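## Task

Use the probe on the LC port found in the rightmost of six columns (counting from the left), the sixth of ten blocks (counting from the top), third of four holes (counting from the top). Report whether its end face is clean, dirty or damaged, and finish with the probe withdrawn. A picture is captured only while the probe sits fully inserted and motionless. Bumping or forcing anything else may fail the task, and the robot must not topple or be left leaning. The answer in finished_scene holds only the names, comma-separated (for example answer="comet, unicorn").

## Robot and tools

ROBOT. A LinearBot: an omnidirectional wheeled base with a column about 1.7 m high. A carriage slides along the column (lift_m) and carries two identical six-joint arms, left and right, each ending in a two-finger gripper. Arm bases sit roughly 0.57 m + lift_m above the floor; carriage parts extend about 0.15 m below them. A hand reaches up to 0.78 m from its shoulder but only around 0.38 m beneath its arm base. The hand is about 0.16 m long, 0.1 m wide (0.14 m when open); fingertips taper to about 0.005 m thick. The parked arm pose is joints 1-6 = 0, 0.05, 0.05, 1.45, 0, 0; parked, the robot is about 0.85 m wide and 0.65 m long. Cameras: carriage_camera (fixed, facing forward, tilted about 20 degrees down), left_wrist_camera and right_wrist_camera (looking out past the fingertips). All images are 896x504 pixels.

FRAMES. Distances are metres. Base frame: origin on the floor below the base centre, x forward, y left, z up. left_hand and right_hand are reported in this frame as the midpoint between the finger pads, with quat_wxyz giving orientation (hand z runs along the fingers, hand y is the opening direction; a hand pointing straight up with joints 1, 5, 6 at 0 reads 1,0,0,0). Hand readings can be off, usually reading higher than the true hand, more so at long reach. The odometry frame is the base frame at scene start; base_odometry counts wheel rotation only (slip counts as travel), heading in rad, left positive, -3.142 to 3.142.

move. Arguments: base, joints, speeds, min_time_s, cameras. One call is one action; its motions begin together.
- base: a dict with exactly one key, each a relative offset from where the base last measured itself: translate_m (-2 to 2 m, forward positive), strafe_m (-2 to 2 m, left positive) or rotate_rad (-6.3 to 6.3 rad, counter-clockwise positive).
- joints: a single dict for both arms and the lift, keyed by name, each value an absolute target. lift_m 0 to 1 m. For left_ and right_ alike: joint1_rad -2.617 to 3.054 (yaw about vertical, 0 ahead, positive left); joint2_rad 0 to 3.141 (shoulder: 0 upper arm pointing back level, 1.57 vertical, 3.14 forward level); joint3_rad 0 to 3.141 (elbow, 0 folded, 3.14 straight); joint4_rad -1.57 to 1.57 (wrist pitch, positive lifts the fingertips); joint5_rad -1.57 to 1.57 (wrist yaw, positive swings fingertips to the right); joint6_rad -2.094 to 2.094 (roll about the finger axis, positive clockwise viewed from the forearm); gripper_m 0 to 0.093 (pad gap in m). Omitted joints may keep chasing earlier targets.
- speeds: per-action caps: translate_m and strafe_m 0.02-0.5 m/s, rotate_rad 0.05-1.57 rad/s, lift_m 0.08-0.25 m/s (maximum is the default).
- min_time_s: 0.1-8 s, the shortest duration each arm and gripper motion may take; useful for straighter, gentler arm moves.
- cameras: list of camera names, or "all"; omitted/null means all, [] means none.
Unknown keys make a call invalid; out-of-range values get it refused. A refusal, or a stop that starts during or blocks a move/wait, cancels the rest of that reply's move, wait and finished_scene calls. One action lasts at most 15 s; base drives time out after 14 s.

wait(seconds 0-10, cameras) lets time pass with no new command. zoom_image(camera, region=[x0,y0,x1,y1] pixels, top-left origin, at most 504x504) magnifies part of that camera's latest image. read_manual gives only licence text. finished_scene(scene 1 or 2, answer) ends the scene irreversibly; answer here is the condition word (clean, dirty or damaged), or unknown.

RESULTS. The pictures line lists image order. The move line reads done or the worst status. base_status/joint_status words: done, off_target (resting short, maybe still pushing), contact_stop and time_out (target dropped, holding), not_followed (arm targets withheld, often to avoid arm-on-arm proximity; fix by sending one arm its current readings with joint 1 turned away, then the other), limit_stop_at_motor_heat (resend target). on_its_own reports uncommanded activity. motor_effort is percent of maximum, signed, with the action peak in brackets; lift effort shrinking during descent means a hand rests on something. Joint torques are listed per arm; joints 1-3 wrap at plus or minus 28 N m. Motor temperatures are listed per arm joint plus gripper.

CAUTIONS. Arms have no contact stop: a blocked arm keeps pressing, then snaps to target when freed, so insert slowly with min_time_s and watch the wrist camera. Never let the arms strike or squeeze each other. Keep loads light and the carriage low when stretching out, avoid sudden stops and pushing, since the robot can tip; only images reveal a lean. A stopped drive may leave the robot pressed; back off about 0.2 m. Don't reverse beneath a table edge. Arms held outstretched heat up even while you think; MOTOR HOT appears at 75 °C and at 100 °C that arm goes limp for 30-60 s, so park arms during long planning. The simulation keeps running while you think, holding the last command. For the task, push the probe fully into the correct port, hold it still to get its image, read the end face, then pull it back out before finishing, without disturbing neighbouring ports.

Each tool is called after "Call:" in YAML: its name, and indented under it one key for each argument.

## Session

Call:
move:

Scene clock: 0.00 s.
Joint torques (N m): no reading
Motor temperatures (°C): left_arm=[27 34 32 32 25 25 25] | right_arm=[29 36 32 31 28 28 25]
base_odometry: x=+0.000 y=+0.000 heading=+0.000
base_status: not commanded
joint_positions: lift_m=+0.024 left_joint1_rad=-0.576 left_joint2_rad=+1.221 left_joint3_rad=+0.843 left_joint4_rad=+0.545 left_joint5_rad=+0.198 left_joint6_rad=-0.034 left_gripper_m=+0.09396 right_joint1_rad=+0.502 right_joint2_rad=+1.298 right_joint3_rad=+0.722 right_joint4_rad=+0.541 right_joint5_rad=+0.515 right_joint6_rad=-0.014 right_gripper_m=+0.04706
joint_status: not commanded
motor_effort: lift_m=+21 drive_wheels=-1
left_hand: x=+0.5614 y=+0.0627 z=+0.9909 quat_wxyz=(+0.706, +0.245, +0.599, -0.289) (m; base frame)
right_hand: x=+0.6294 y=-0.1955 z=+0.9004 quat_wxyz=(+0.696, -0.007, +0.718, -0.016) (m; base frame)
pictures: carriage_camera, left_wrist_camera, right_wrist_camera

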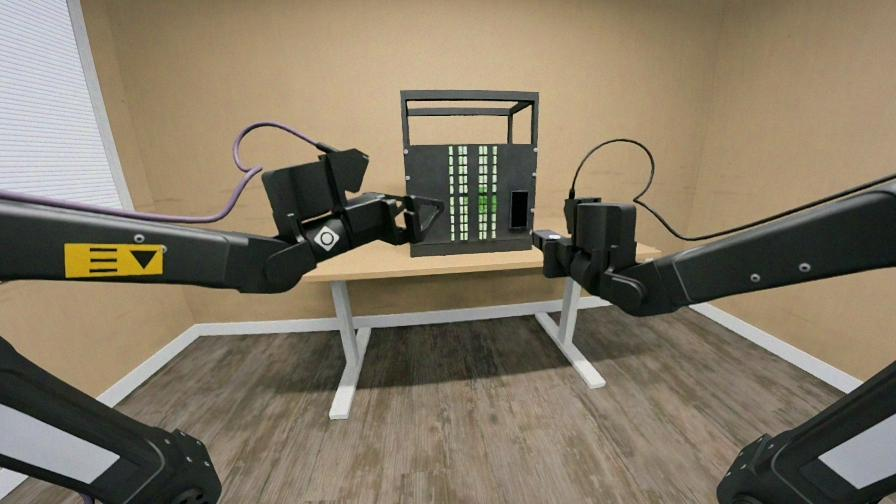

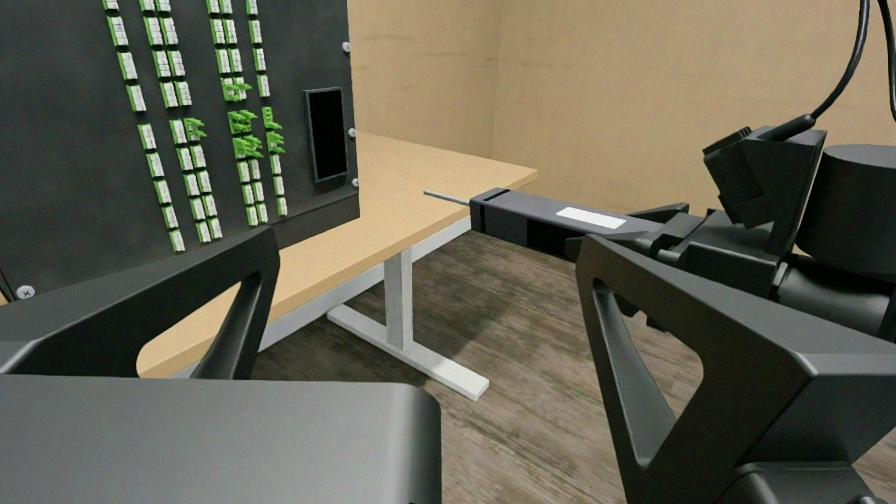

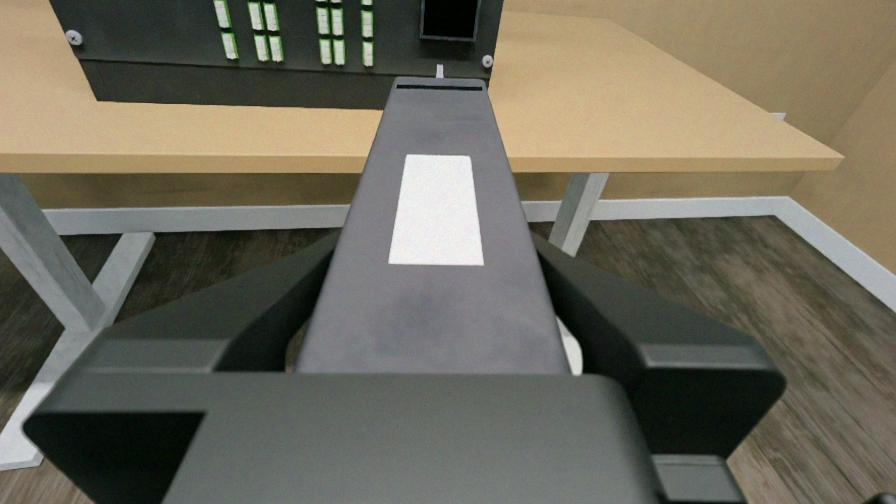

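Call:
zoom_image:
  camera: "carriage_camera"
  region: [390, 80, 560, 270]

Call:
zoom_image:
  camera: "left_wrist_camera"
  region: [50, 0, 400, 280]

Call:
zoom_image:
  camera: "left_wrist_camera"
  region: [400, 100, 896, 340]

Call:
zoom_image:
  camera: "right_wrist_camera"
  region: [200, 0, 560, 380]

Scaled by 2.653 from the camera's 896x504 image, which has a finer 1280x720 frame.

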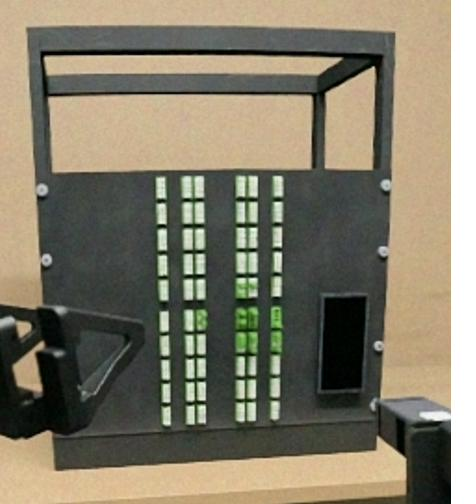

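Scaled by 1.440 from the camera's 896x504 image, which has a finer 1280x720 frame.

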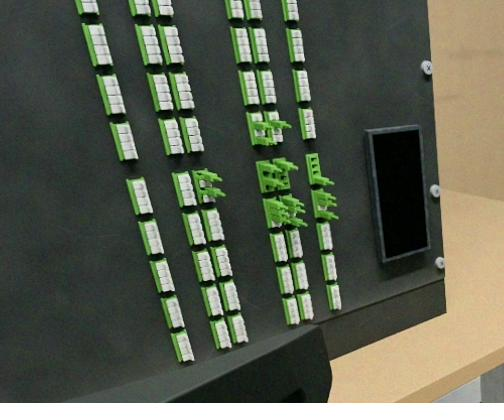

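Scaled by 1.016 from the camera's 896x504 image, which has a finer 1280x720 frame.

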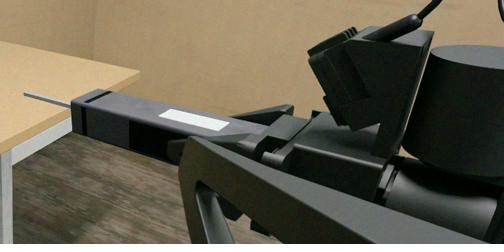

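Scaled by 1.326 from the camera's 896x504 image, which has a finer 1280x720 frame.

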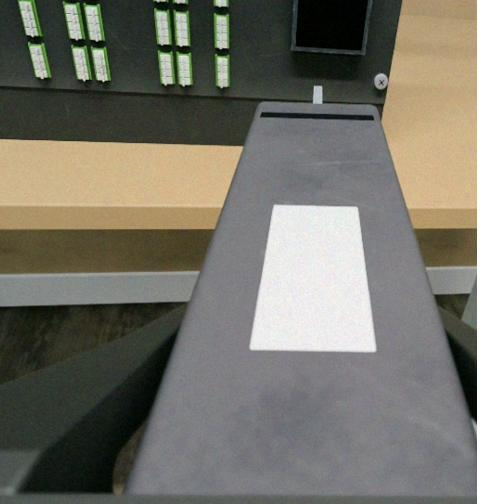

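Call:
move:
  base: {"translate_m": -0.1}
  cameras: []

Call:
move:
  base: {"rotate_rad": 0.12}
  cameras: []

Call:
move:
  base: {"strafe_m": -0.1}

Call:
zoom_image:
  camera: "carriage_camera"
  region: [360, 80, 590, 300]

Scene clock: 72.90 s.
Joint torques (N m): left_arm=[-0.02 -4.64 8.95 1.97 0.04 -0.01] | right_arm=[-0.05 -5.74 5.94 2.47 0.03 -0.11]
Motor temperatures (°C): left_arm=[27 36 38 42 25 25 25] | right_arm=[28 39 40 48 28 27 27]
move: done
base_odometry: x=-0.100 y=+0.000 heading=+0.000
base_status: done
joint_positions: lift_m=+0.024 left_joint1_rad=-0.577 left_joint2_rad=+1.221 left_joint3_rad=+0.843 left_joint4_rad=+0.545 left_joint5_rad=+0.199 left_joint6_rad=-0.034 left_gripper_m=+0.09396 right_joint1_rad=+0.502 right_joint2_rad=+1.304 right_joint3_rad=+0.722 right_joint4_rad=+0.536 right_joint5_rad=+0.515 right_joint6_rad=-0.014 right_gripper_m=+0.04706
joint_status: not commanded
motor_effort: lift_m=+21(21) drive_wheels=+1(18)
left_hand: x=+0.5612 y=+0.0625 z=+0.9909 quat_wxyz=(+0.705, +0.245, +0.599, -0.289) (m; base frame)
right_hand: x=+0.6302 y=-0.1951 z=+0.8970 quat_wxyz=(+0.692, -0.009, +0.721, -0.017) (m; base frame)
pictures: none
No camera images: "cameras" was empty.

Scene clock: 74.00 s.
Joint torques (N m): left_arm=[-0.06 -4.63 8.96 1.96 0.05 -0.02] | right_arm=[-0.03 -5.75 6.05 2.48 0.03 -0.11]
Motor temperatures (°C): left_arm=[27 36 38 42 25 25 25] | right_arm=[28 39 40 48 28 27 27]
move: done
base_odometry: x=-0.100 y=+0.000 heading=+0.120
base_status: done
joint_positions: lift_m=+0.024 left_joint1_rad=-0.576 left_joint2_rad=+1.221 left_joint3_rad=+0.843 left_joint4_rad=+0.545 left_joint5_rad=+0.197 left_joint6_rad=-0.034 left_gripper_m=+0.09396 right_joint1_rad=+0.503 right_joint2_rad=+1.304 right_joint3_rad=+0.722 right_joint4_rad=+0.536 right_joint5_rad=+0.514 right_joint6_rad=-0.014 right_gripper_m=+0.04706
joint_status: not commanded
motor_effort: lift_m=+21(21) drive_wheels=-5(8)
left_hand: x=+0.5616 y=+0.0629 z=+0.9909 quat_wxyz=(+0.706, +0.244, +0.599, -0.289) (m; base frame)
right_hand: x=+0.6301 y=-0.1947 z=+0.8969 quat_wxyz=(+0.692, -0.009, +0.721, -0.017) (m; base frame)
pictures: none
No camera images: "cameras" was empty.

Scene clock: 75.57 s.
Joint torques (N m): left_arm=[0.03 -4.66 8.96 1.96 0.04 -0.02] | right_arm=[-0.03 -5.7 6 2.48 0.01 -0.1]
Motor temperatures (°C): left_arm=[27 36 38 42 25 25 25] | right_arm=[28 39 40 48 28 27 27]
move: done
base_odometry: x=-0.088 y=-0.099 heading=+0.121
base_status: done
joint_positions: lift_m=+0.024 left_joint1_rad=-0.577 left_joint2_rad=+1.221 left_joint3_rad=+0.843 left_joint4_rad=+0.545 left_joint5_rad=+0.198 left_joint6_rad=-0.034 left_gripper_m=+0.09396 right_joint1_rad=+0.502 right_joint2_rad=+1.304 right_joint3_rad=+0.722 right_joint4_rad=+0.536 right_joint5_rad=+0.514 right_joint6_rad=-0.014 right_gripper_m=+0.04706
joint_status: not commanded
motor_effort: lift_m=+21(21) drive_wheels=+4(14)
left_hand: x=+0.5612 y=+0.0624 z=+0.9909 quat_wxyz=(+0.705, +0.245, +0.599, -0.289) (m; base frame)
right_hand: x=+0.6302 y=-0.1950 z=+0.8969 quat_wxyz=(+0.692, -0.009, +0.721, -0.017) (m; base frame)
pictures: carriage_camera, left_wrist_camera, right_wrist_camera

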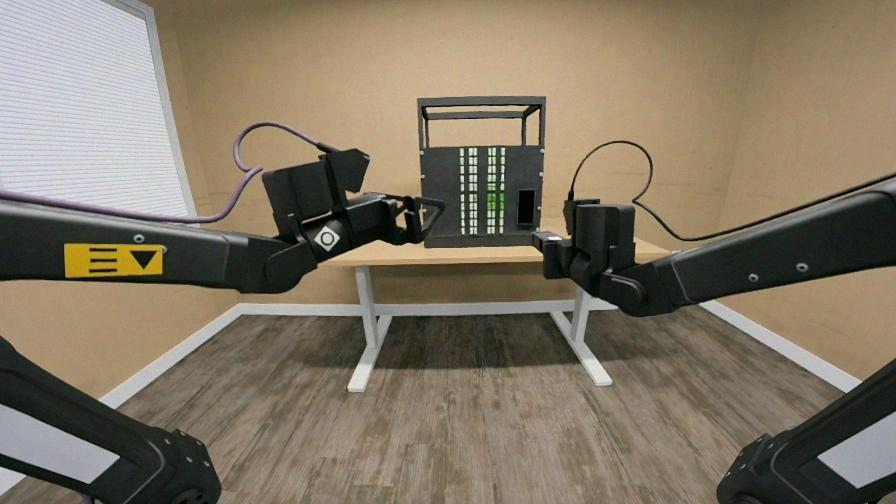

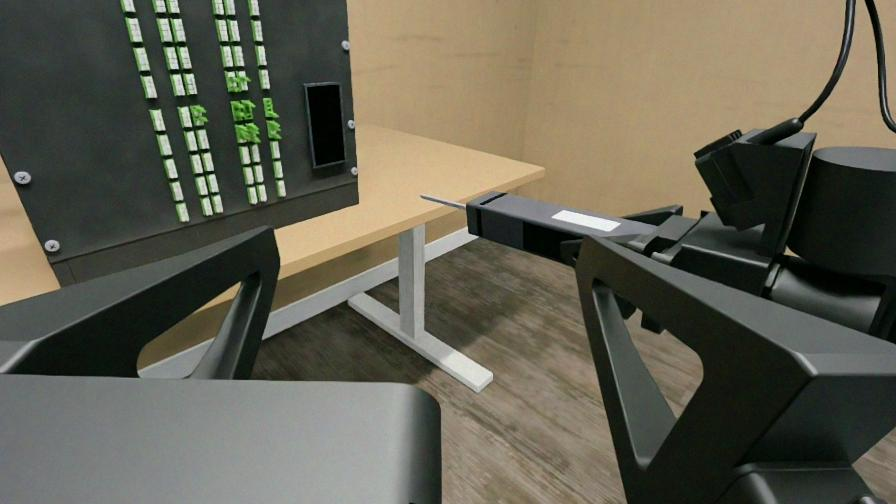

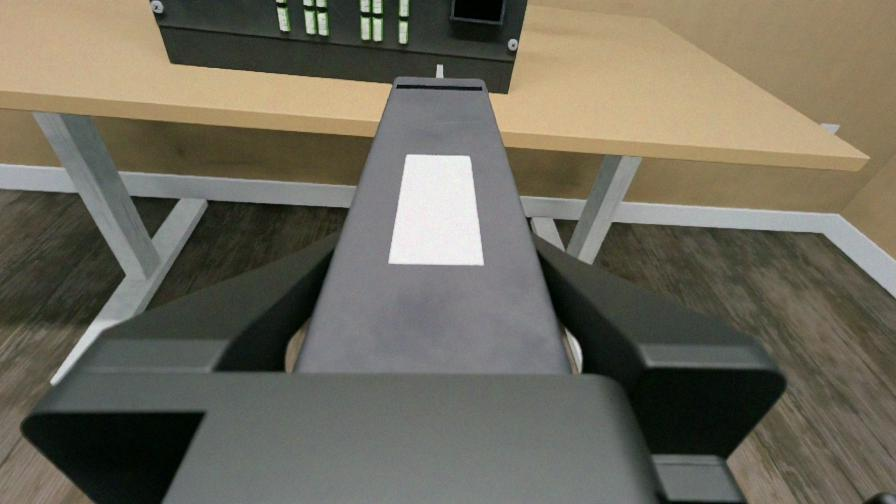

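Scaled by 2.191 from the camera's 896x504 image, which has a finer 1280x720 frame.

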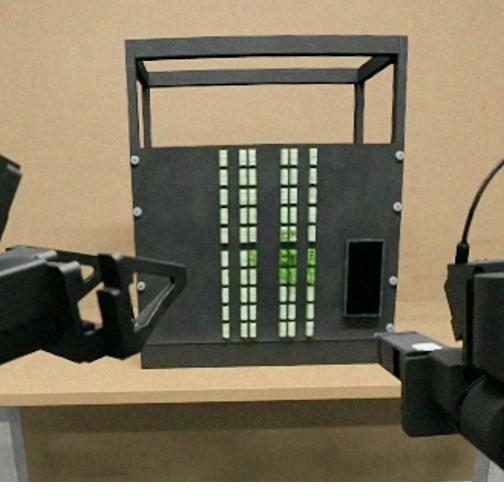

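Call:
move:
  base: {"translate_m": 0.1}
  joints: {"right_joint4_rad": 0.582, "right_joint6_rad": 0.022, "right_joint5_rad": 0.502}
  speeds: {"translate_m": 0.1}
  min_time_s: 1

Call:
zoom_image:
  camera: "carriage_camera"
  region: [360, 80, 590, 300]

Call:
zoom_image:
  camera: "left_wrist_camera"
  region: [100, 0, 500, 260]

Call:
zoom_image:
  camera: "right_wrist_camera"
  region: [250, 0, 650, 200]

Scene clock: 143.40 s.
Joint torques (N m): left_arm=[0.03 -4.63 8.96 1.96 0.05 -0.01] | right_arm=[-0.02 -5.74 6.04 2.46 -0.04 0.01]
Motor temperatures (°C): left_arm=[26 35 40 45 25 25 24] | right_arm=[28 39 41 53 27 27 27]
move: off_target
base_odometry: x=+0.011 y=-0.088 heading=+0.120
base_status: done
joint_positions: lift_m=+0.024 left_joint1_rad=-0.577 left_joint2_rad=+1.221 left_joint3_rad=+0.843 left_joint4_rad=+0.546 left_joint5_rad=+0.198 left_joint6_rad=-0.034 left_gripper_m=+0.09396 right_joint1_rad=+0.502 right_joint2_rad=+1.304 right_joint3_rad=+0.722 right_joint4_rad=+0.517 right_joint5_rad=+0.508 right_joint6_rad=+0.012 right_gripper_m=+0.04706
joint_status: right_joint4_rad off_target (ended at +0.517, target +0.582); the others done
motor_effort: lift_m=+21(21) drive_wheels=-5(13)
left_hand: x=+0.5613 y=+0.0626 z=+0.9910 quat_wxyz=(+0.706, +0.245, +0.599, -0.289) (m; base frame)
right_hand: x=+0.6300 y=-0.1940 z=+0.8928 quat_wxyz=(+0.687, -0.005, +0.727, -0.009) (m; base frame)
pictures: carriage_camera, left_wrist_camera, right_wrist_camera

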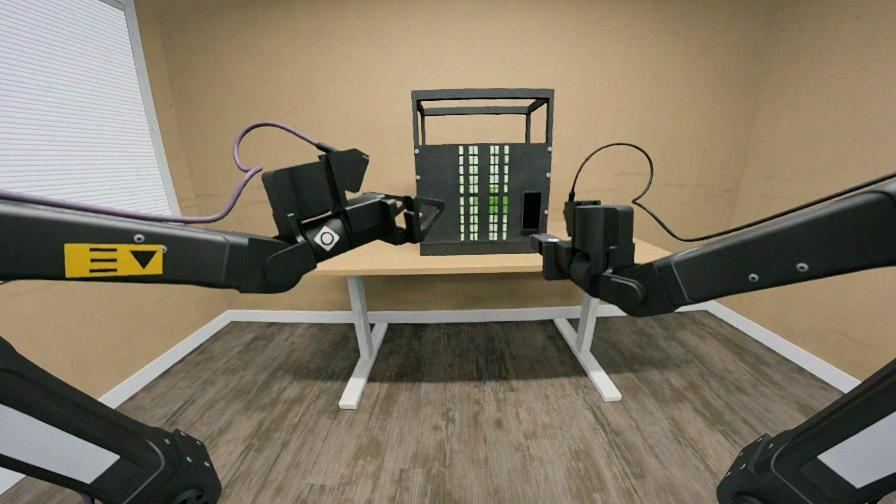

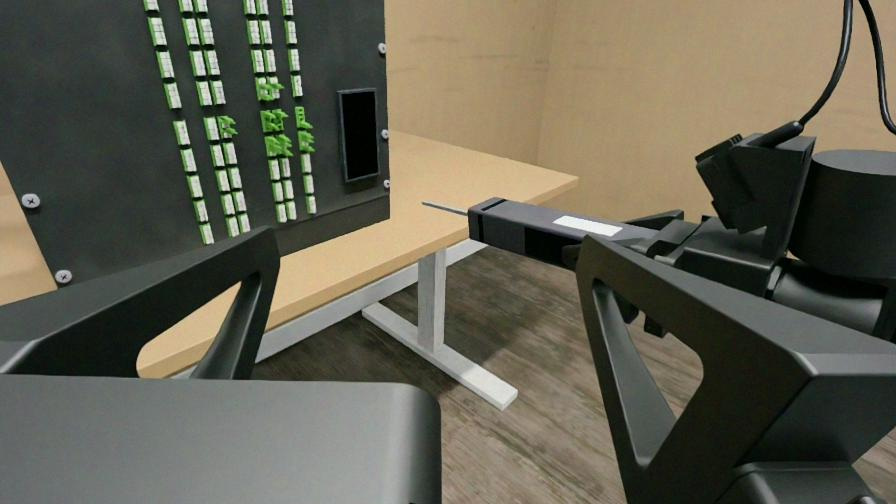

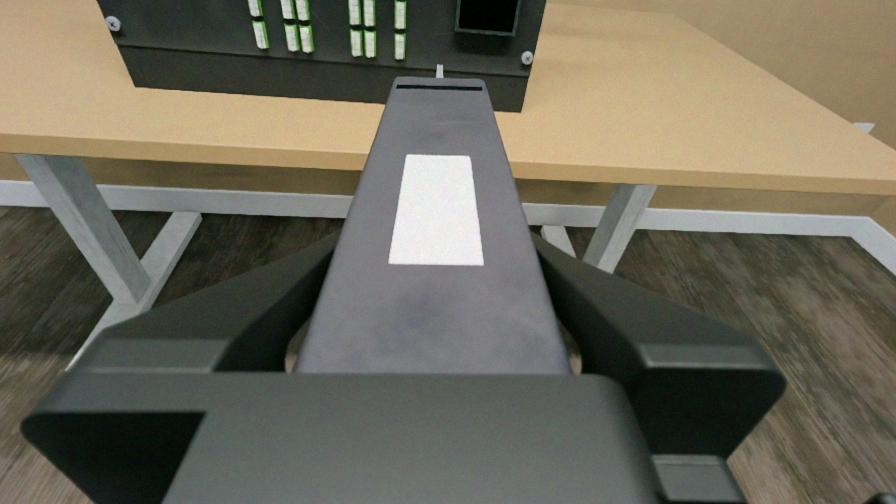

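Scaled by 2.191 from the camera's 896x504 image, which has a finer 1280x720 frame.

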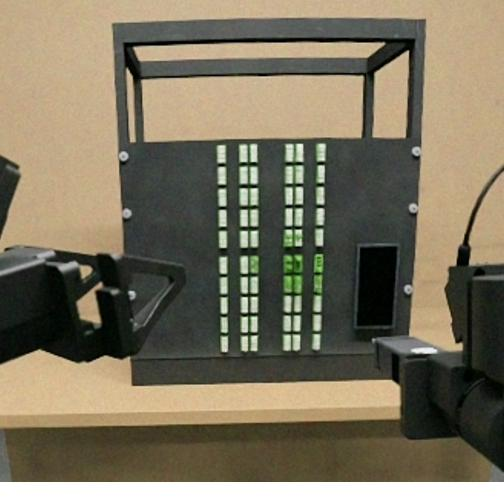

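Scaled by 1.260 from the camera's 896x504 image, which has a finer 1280x720 frame.

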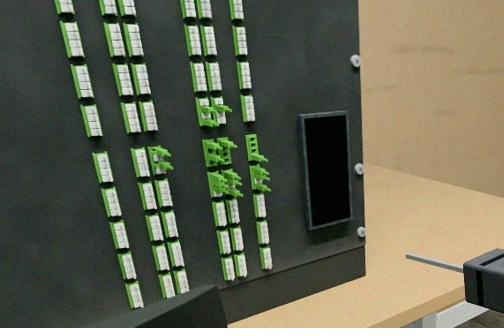

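Scaled by 1.260 from the camera's 896x504 image, which has a finer 1280x720 frame.

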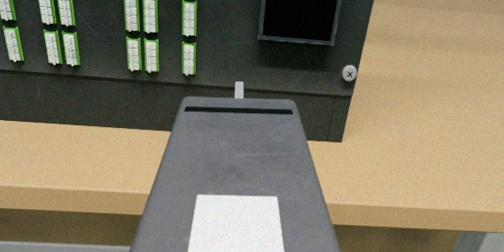

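Call:
move:
  base: {"translate_m": 0.11}
  joints: {"right_joint4_rad": 0.65, "right_joint5_rad": 0.499}
  speeds: {"translate_m": 0.1}
  min_time_s: 1
  cameras: []

Call:
move:
  joints: {"left_joint1_rad": -0.493, "left_joint2_rad": 2.3056, "left_joint3_rad": 1.81, "left_joint4_rad": 0.746, "left_joint5_rad": 0.275}
  min_time_s: 4

Scene clock: 186.47 s.
Joint torques (N m): left_arm=[0.06 -4.64 8.96 1.96 0.05 -0.02] | right_arm=[-0.05 -5.71 5.98 2.6 -0.06 0.02]
Motor temperatures (°C): left_arm=[26 35 41 46 25 25 24] | right_arm=[28 39 42 55 27 27 28]
move: off_target
base_odometry: x=+0.120 y=-0.075 heading=+0.120
base_status: done
joint_positions: lift_m=+0.024 left_joint1_rad=-0.577 left_joint2_rad=+1.221 left_joint3_rad=+0.843 left_joint4_rad=+0.546 left_joint5_rad=+0.198 left_joint6_rad=-0.034 left_gripper_m=+0.09396 right_joint1_rad=+0.502 right_joint2_rad=+1.304 right_joint3_rad=+0.722 right_joint4_rad=+0.572 right_joint5_rad=+0.506 right_joint6_rad=+0.013 right_gripper_m=+0.04706
joint_status: right_joint4_rad off_target (ended at +0.572, target +0.650); the others done
motor_effort: lift_m=+21(21) drive_wheels=-5(14)
left_hand: x=+0.5612 y=+0.0625 z=+0.9910 quat_wxyz=(+0.706, +0.245, +0.599, -0.289) (m; base frame)
right_hand: x=+0.6304 y=-0.1934 z=+0.9050 quat_wxyz=(+0.704, +0.004, +0.710, +0.002) (m; base frame)
pictures: none
No camera images: "cameras" was empty.

Scene clock: 190.77 s.
Joint torques (N m): left_arm=[0.43 -13.39 11.21 2.03 0.15 -0.02] | right_arm=[0.02 -5.67 6 2.58 -0.04 0]
Motor temperatures (°C): left_arm=[26 36 42 46 25 25 24] | right_arm=[28 39 42 54 27 27 28]
move: done
base_odometry: x=+0.120 y=-0.075 heading=+0.120
base_status: not commanded
joint_positions: lift_m=+0.024 left_joint1_rad=-0.498 left_joint2_rad=+2.294 left_joint3_rad=+1.780 left_joint4_rad=+0.732 left_joint5_rad=+0.264 left_joint6_rad=-0.034 left_gripper_m=+0.09396 right_joint1_rad=+0.502 right_joint2_rad=+1.304 right_joint3_rad=+0.722 right_joint4_rad=+0.572 right_joint5_rad=+0.504 right_joint6_rad=+0.013 right_gripper_m=+0.04706
joint_status: all done
motor_effort: lift_m=+21(21) drive_wheels=-5(5)
left_hand: x=+0.7977 y=-0.0413 z=+0.9186 quat_wxyz=(+0.724, +0.243, +0.580, -0.283) (m; base frame)
right_hand: x=+0.6304 y=-0.1931 z=+0.9050 quat_wxyz=(+0.704, +0.003, +0.710, +0.002) (m; base frame)
pictures: carriage_camera, left_wrist_camera, right_wrist_camera

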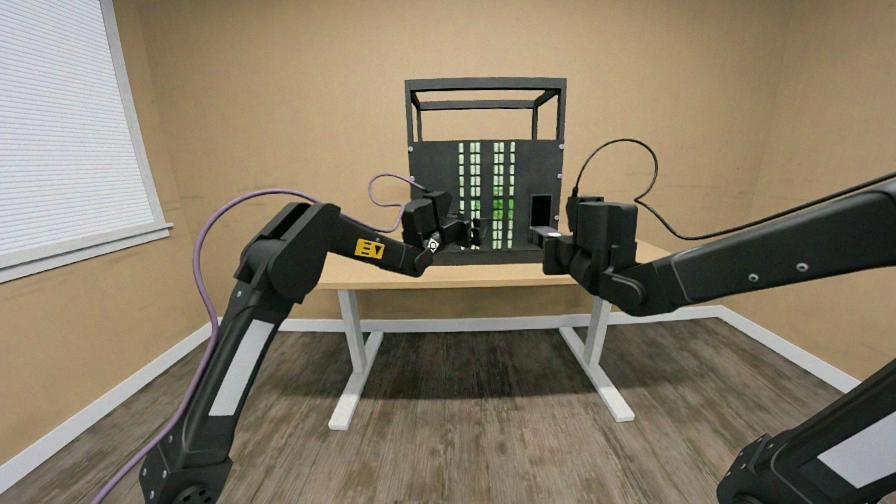

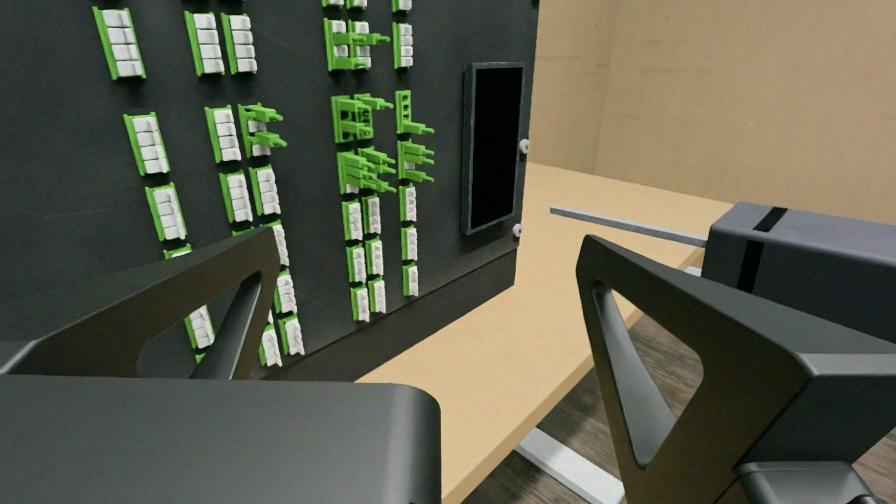

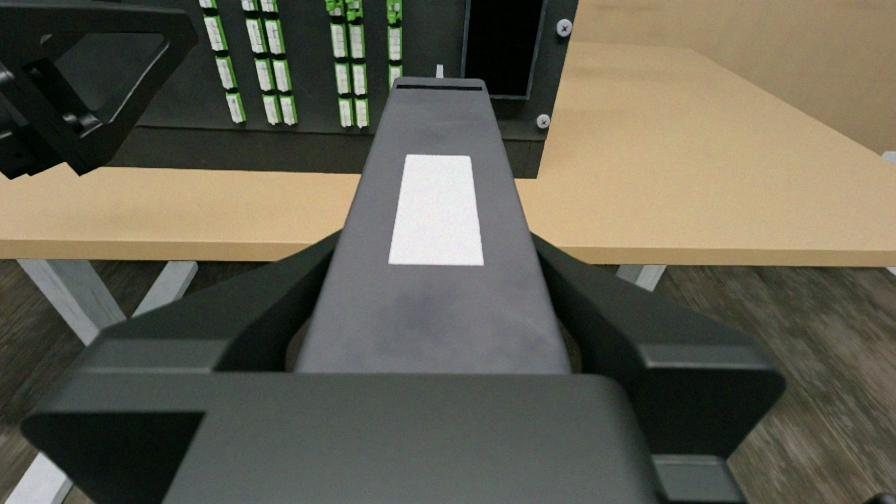

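Call:
zoom_image:
  camera: "left_wrist_camera"
  region: [310, 60, 470, 200]

Call:
zoom_image:
  camera: "right_wrist_camera"
  region: [310, 0, 490, 140]

Scaled by 3.150 from the camera's 896x504 image, which has a finer 1280x720 frame.

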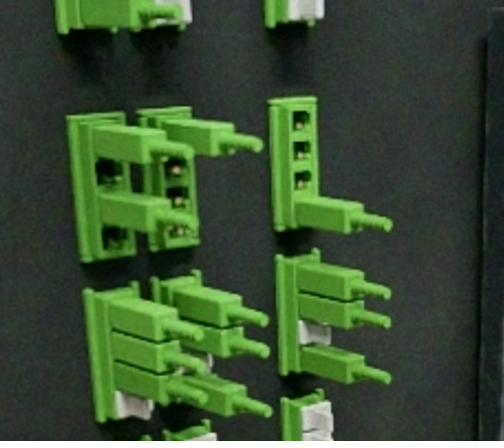

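Scaled by 2.800 from the camera's 896x504 image, which has a finer 1280x720 frame.

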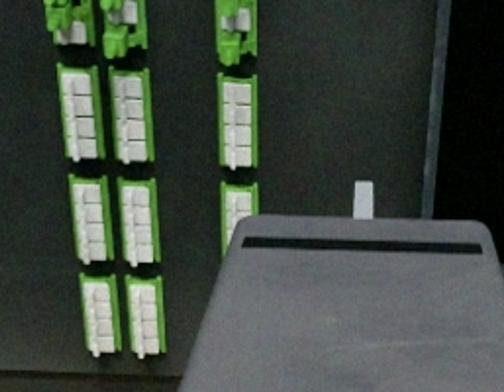

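Call:
move:
  base: {"translate_m": -0.05}
  cameras: ["right_wrist_camera","carriage_camera"]

Call:
move:
  base: {"rotate_rad": 0.085}

Call:
zoom_image:
  camera: "carriage_camera"
  region: [360, 60, 590, 290]

Call:
zoom_image:
  camera: "right_wrist_camera"
  region: [0, 0, 448, 280]

Call:
zoom_image:
  camera: "right_wrist_camera"
  region: [448, 0, 896, 280]

Scene clock: 242.57 s.
Joint torques (N m): left_arm=[0.32 -13.6 11.18 1.98 0.12 -0.02] | right_arm=[0.05 -5.75 6.05 2.55 -0.05 0]
Motor temperatures (°C): left_arm=[26 50 44 44 25 25 24] | right_arm=[28 39 42 53 27 27 28]
move: done
base_odometry: x=+0.071 y=-0.081 heading=+0.120
base_status: done
joint_positions: lift_m=+0.024 left_joint1_rad=-0.497 left_joint2_rad=+2.296 left_joint3_rad=+1.780 left_joint4_rad=+0.738 left_joint5_rad=+0.266 left_joint6_rad=-0.034 left_gripper_m=+0.09396 right_joint1_rad=+0.502 right_joint2_rad=+1.304 right_joint3_rad=+0.722 right_joint4_rad=+0.576 right_joint5_rad=+0.504 right_joint6_rad=+0.013 right_gripper_m=+0.04706
joint_status: not commanded
motor_effort: lift_m=+21(21) drive_wheels=+0(18)
left_hand: x=+0.7977 y=-0.0411 z=+0.9188 quat_wxyz=(+0.725, +0.243, +0.579, -0.283) (m; base frame)
right_hand: x=+0.6304 y=-0.1931 z=+0.9059 quat_wxyz=(+0.705, +0.004, +0.709, +0.003) (m; base frame)
pictures: carriage_camera, right_wrist_camera

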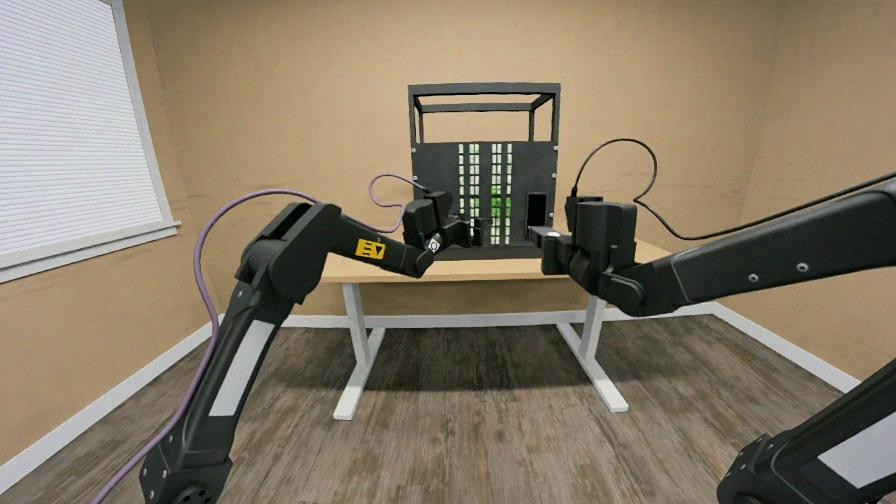

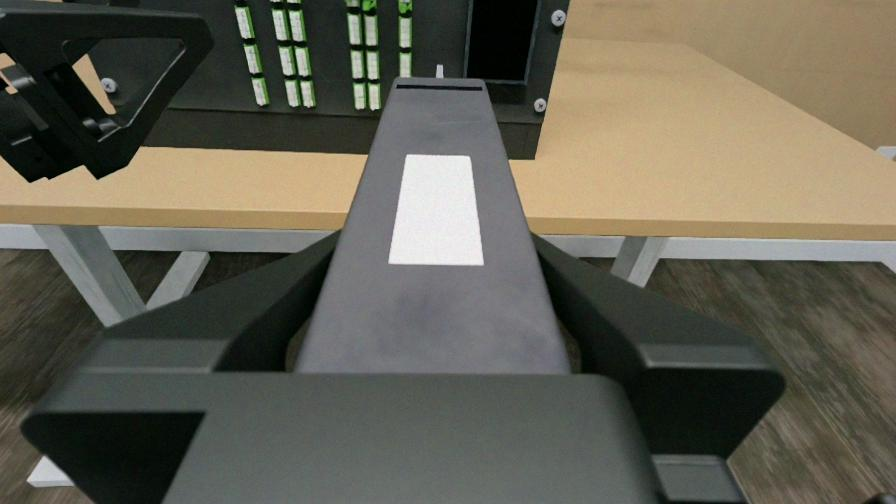

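Scene clock: 243.53 s.
Joint torques (N m): left_arm=[-0.66 -13.6 11.14 1.97 0.1 -0.02] | right_arm=[-0.02 -5.68 5.96 2.55 0 0]
Motor temperatures (°C): left_arm=[26 50 44 44 25 25 24] | right_arm=[28 39 42 53 27 27 28]
move: done
base_odometry: x=+0.071 y=-0.081 heading=+0.205
base_status: done
joint_positions: lift_m=+0.024 left_joint1_rad=-0.487 left_joint2_rad=+2.296 left_joint3_rad=+1.780 left_joint4_rad=+0.738 left_joint5_rad=+0.268 left_joint6_rad=-0.034 left_gripper_m=+0.09396 right_joint1_rad=+0.503 right_joint2_rad=+1.304 right_joint3_rad=+0.722 right_joint4_rad=+0.576 right_joint5_rad=+0.500 right_joint6_rad=+0.013 right_gripper_m=+0.04706
joint_status: not commanded
motor_effort: lift_m=+21(21) drive_wheels=-4(9)
left_hand: x=+0.8012 y=-0.0355 z=+0.9189 quat_wxyz=(+0.726, +0.241, +0.580, -0.280) (m; base frame)
right_hand: x=+0.6303 y=-0.1923 z=+0.9060 quat_wxyz=(+0.705, +0.003, +0.709, +0.004) (m; base frame)
pictures: carriage_camera, left_wrist_camera, right_wrist_camera

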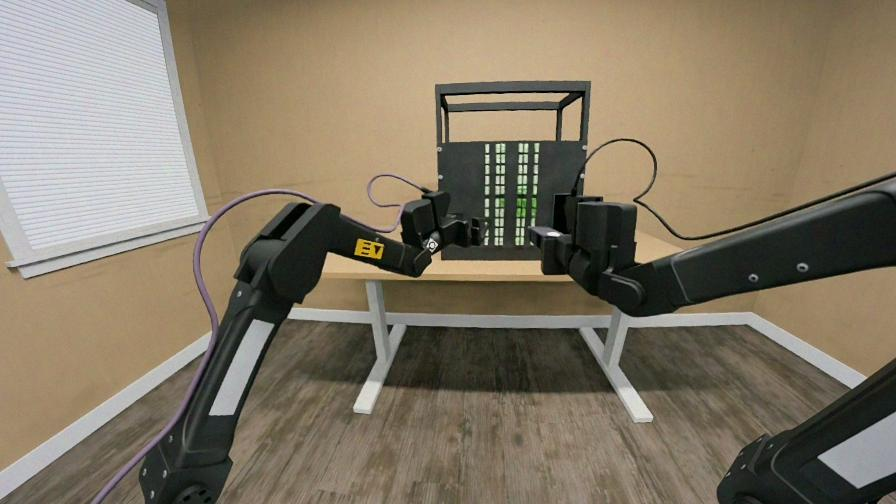

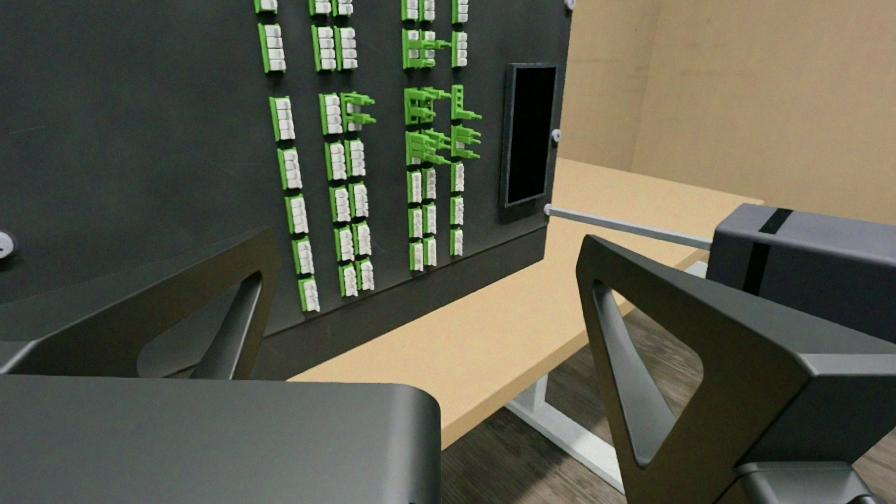

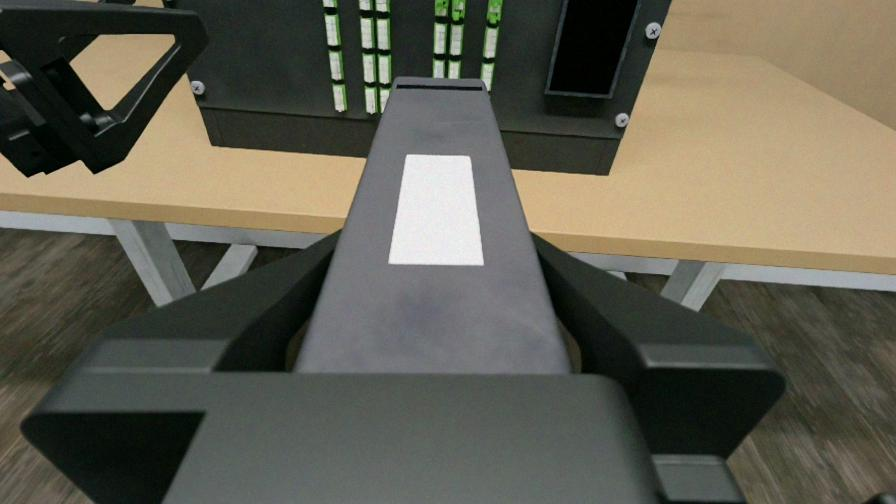

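Scaled by 2.191 from the camera's 896x504 image, which has a finer 1280x720 frame.

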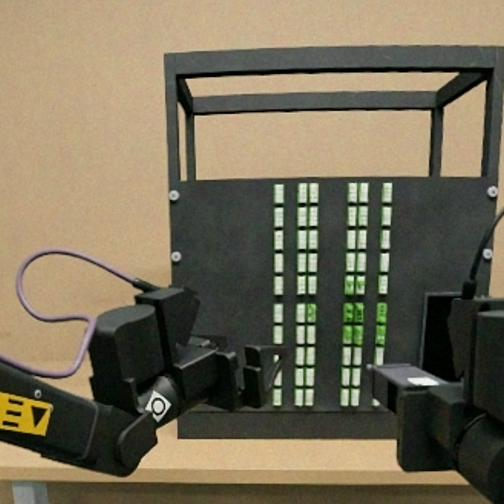

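Scaled by 1.125 from the camera's 896x504 image, which has a finer 1280x720 frame.

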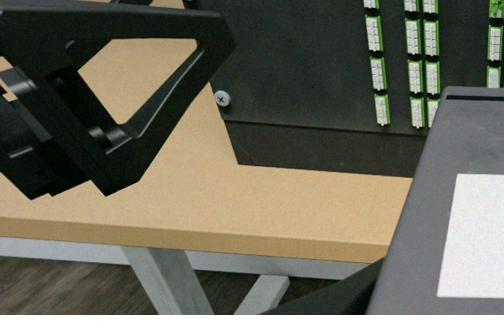

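Scaled by 1.125 from the camera's 896x504 image, which has a finer 1280x720 frame.

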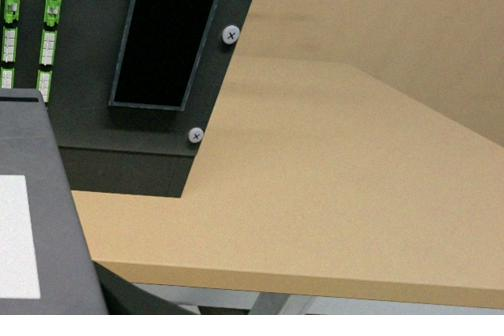

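Call:
move:
  base: {"strafe_m": -0.05}
  speeds: {"strafe_m": 0.1}
  cameras: []

Call:
move:
  base: {"translate_m": 0.05}
  speeds: {"translate_m": 0.05}
  cameras: ["left_wrist_camera","right_wrist_camera"]

Scene clock: 261.27 s.
Joint torques (N m): left_arm=[0.13 -13.61 11.14 1.97 0.1 -0.02] | right_arm=[0.02 -5.65 5.96 2.56 0 0.01]
Motor temperatures (°C): left_arm=[26 52 45 44 25 25 24] | right_arm=[28 39 42 55 27 27 28]
move: done
base_odometry: x=+0.081 y=-0.129 heading=+0.205
base_status: done
joint_positions: lift_m=+0.024 left_joint1_rad=-0.494 left_joint2_rad=+2.296 left_joint3_rad=+1.780 left_joint4_rad=+0.738 left_joint5_rad=+0.268 left_joint6_rad=-0.034 left_gripper_m=+0.09396 right_joint1_rad=+0.502 right_joint2_rad=+1.304 right_joint3_rad=+0.722 right_joint4_rad=+0.576 right_joint5_rad=+0.501 right_joint6_rad=+0.013 right_gripper_m=+0.04706
joint_status: not commanded
motor_effort: lift_m=+21(21) drive_wheels=-1(16)
left_hand: x=+0.7985 y=-0.0399 z=+0.9189 quat_wxyz=(+0.725, +0.243, +0.579, -0.283) (m; base frame)
right_hand: x=+0.6304 y=-0.1926 z=+0.9060 quat_wxyz=(+0.705, +0.003, +0.709, +0.004) (m; base frame)
pictures: none
No camera images: "cameras" was empty.

Scene clock: 262.77 s.
Joint torques (N m): left_arm=[0.06 -13.68 11.18 1.95 0.1 -0.02] | right_arm=[-0.03 -5.68 5.94 2.54 -0.01 -0.01]
Motor temperatures (°C): left_arm=[26 52 45 44 25 25 24] | right_arm=[28 39 42 55 27 27 28]
move: done
base_odometry: x=+0.130 y=-0.119 heading=+0.205
base_status: done
joint_positions: lift_m=+0.024 left_joint1_rad=-0.494 left_joint2_rad=+2.297 left_joint3_rad=+1.780 left_joint4_rad=+0.739 left_joint5_rad=+0.268 left_joint6_rad=-0.034 left_gripper_m=+0.09396 right_joint1_rad=+0.502 right_joint2_rad=+1.304 right_joint3_rad=+0.722 right_joint4_rad=+0.576 right_joint5_rad=+0.501 right_joint6_rad=+0.013 right_gripper_m=+0.04706
joint_status: not commanded
motor_effort: lift_m=+21(21) drive_wheels=-6(14)
left_hand: x=+0.7986 y=-0.0397 z=+0.9189 quat_wxyz=(+0.726, +0.243, +0.578, -0.283) (m; base frame)
right_hand: x=+0.6304 y=-0.1926 z=+0.9060 quat_wxyz=(+0.705, +0.003, +0.709, +0.004) (m; base frame)
pictures: left_wrist_camera, right_wrist_camera

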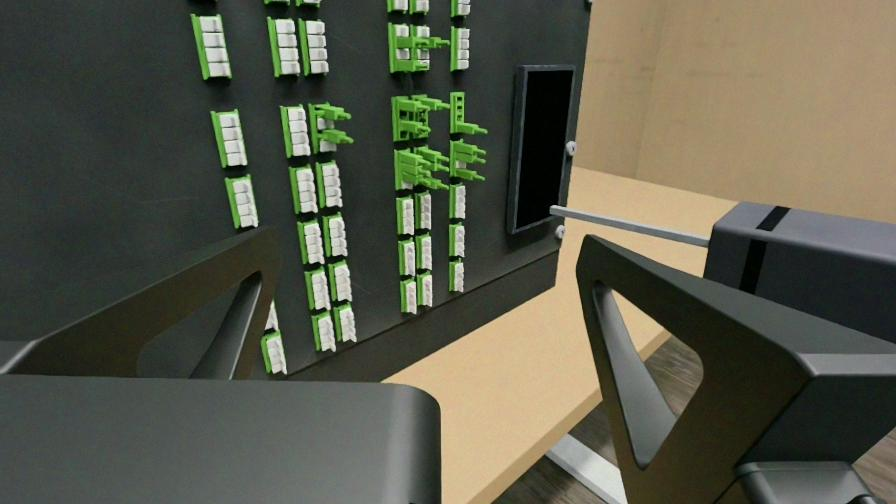

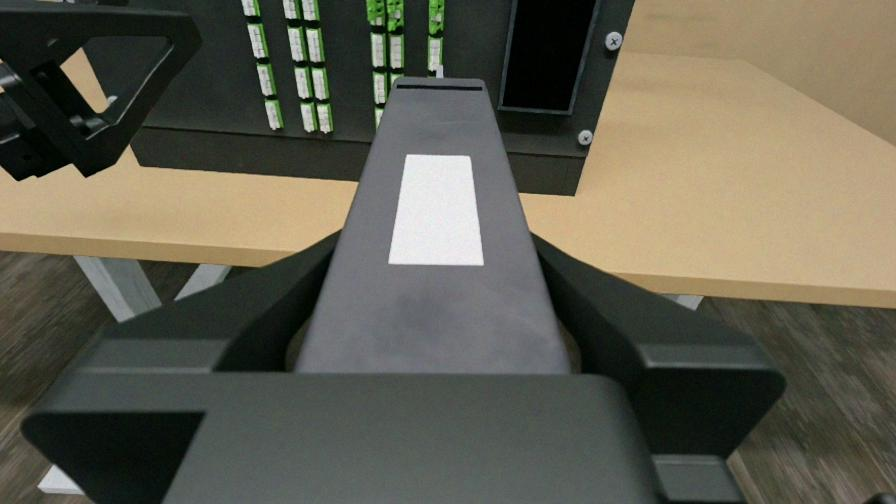

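Call:
move:
  joints: {"lift_m": 0.072}
  cameras: ["left_wrist_camera","right_wrist_camera"]

Call:
zoom_image:
  camera: "left_wrist_camera"
  region: [400, 80, 720, 280]

Call:
zoom_image:
  camera: "right_wrist_camera"
  region: [340, 0, 540, 120]

Scene clock: 271.40 s.
Joint torques (N m): left_arm=[0.1 -15.1 9.78 1.86 0.1 -0.02] | right_arm=[0.06 -6.31 6.8 2.47 0 0]
Motor temperatures (°C): left_arm=[26 55 45 44 25 25 24] | right_arm=[28 39 42 56 27 27 28]
move: done
base_odometry: x=+0.130 y=-0.119 heading=+0.205
base_status: not commanded
joint_positions: lift_m=+0.072 left_joint1_rad=-0.494 left_joint2_rad=+2.310 left_joint3_rad=+1.795 left_joint4_rad=+0.749 left_joint5_rad=+0.268 left_joint6_rad=-0.034 left_gripper_m=+0.09396 right_joint1_rad=+0.502 right_joint2_rad=+1.310 right_joint3_rad=+0.710 right_joint4_rad=+0.585 right_joint5_rad=+0.501 right_joint6_rad=+0.013 right_gripper_m=+0.04706
joint_status: all done
motor_effort: lift_m=+24(29) drive_wheels=+1(5)
left_hand: x=+0.8005 y=-0.0406 z=+0.9671 quat_wxyz=(+0.729, +0.242, +0.574, -0.283) (m; base frame)
right_hand: x=+0.6304 y=-0.1926 z=+0.9477 quat_wxyz=(+0.703, +0.002, +0.712, +0.003) (m; base frame)
pictures: left_wrist_camera, right_wrist_camera

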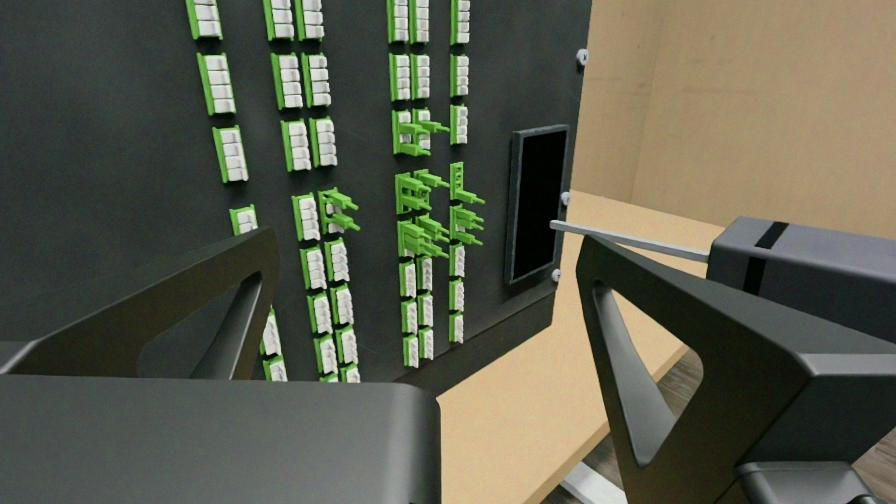

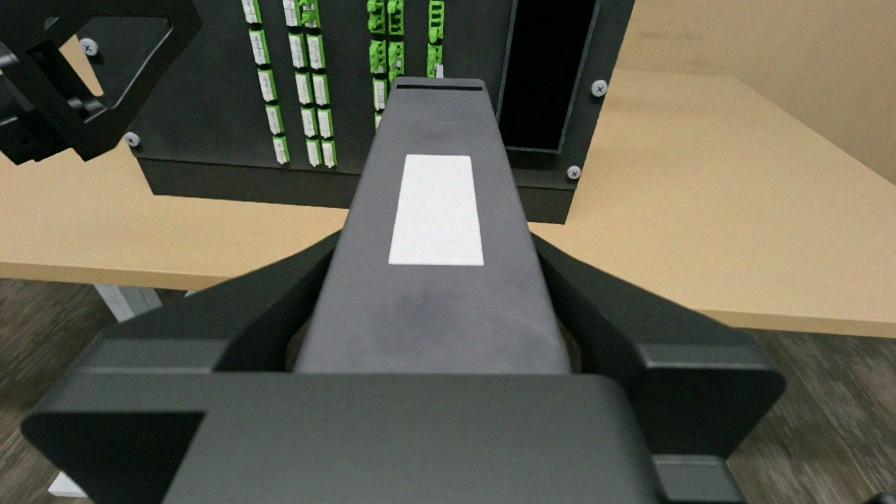

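Scaled by 1.575 from the camera's 896x504 image, which has a finer 1280x720 frame.

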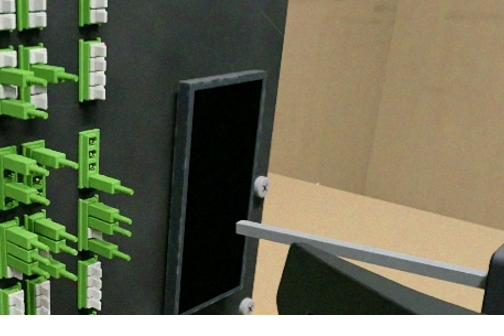

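Scaled by 2.520 from the camera's 896x504 image, which has a finer 1280x720 frame.

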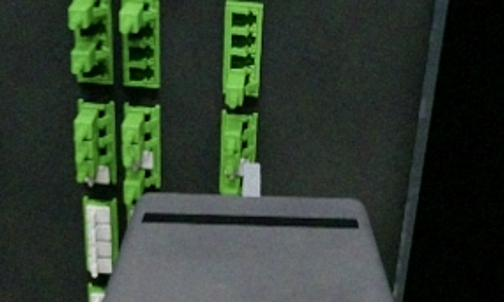

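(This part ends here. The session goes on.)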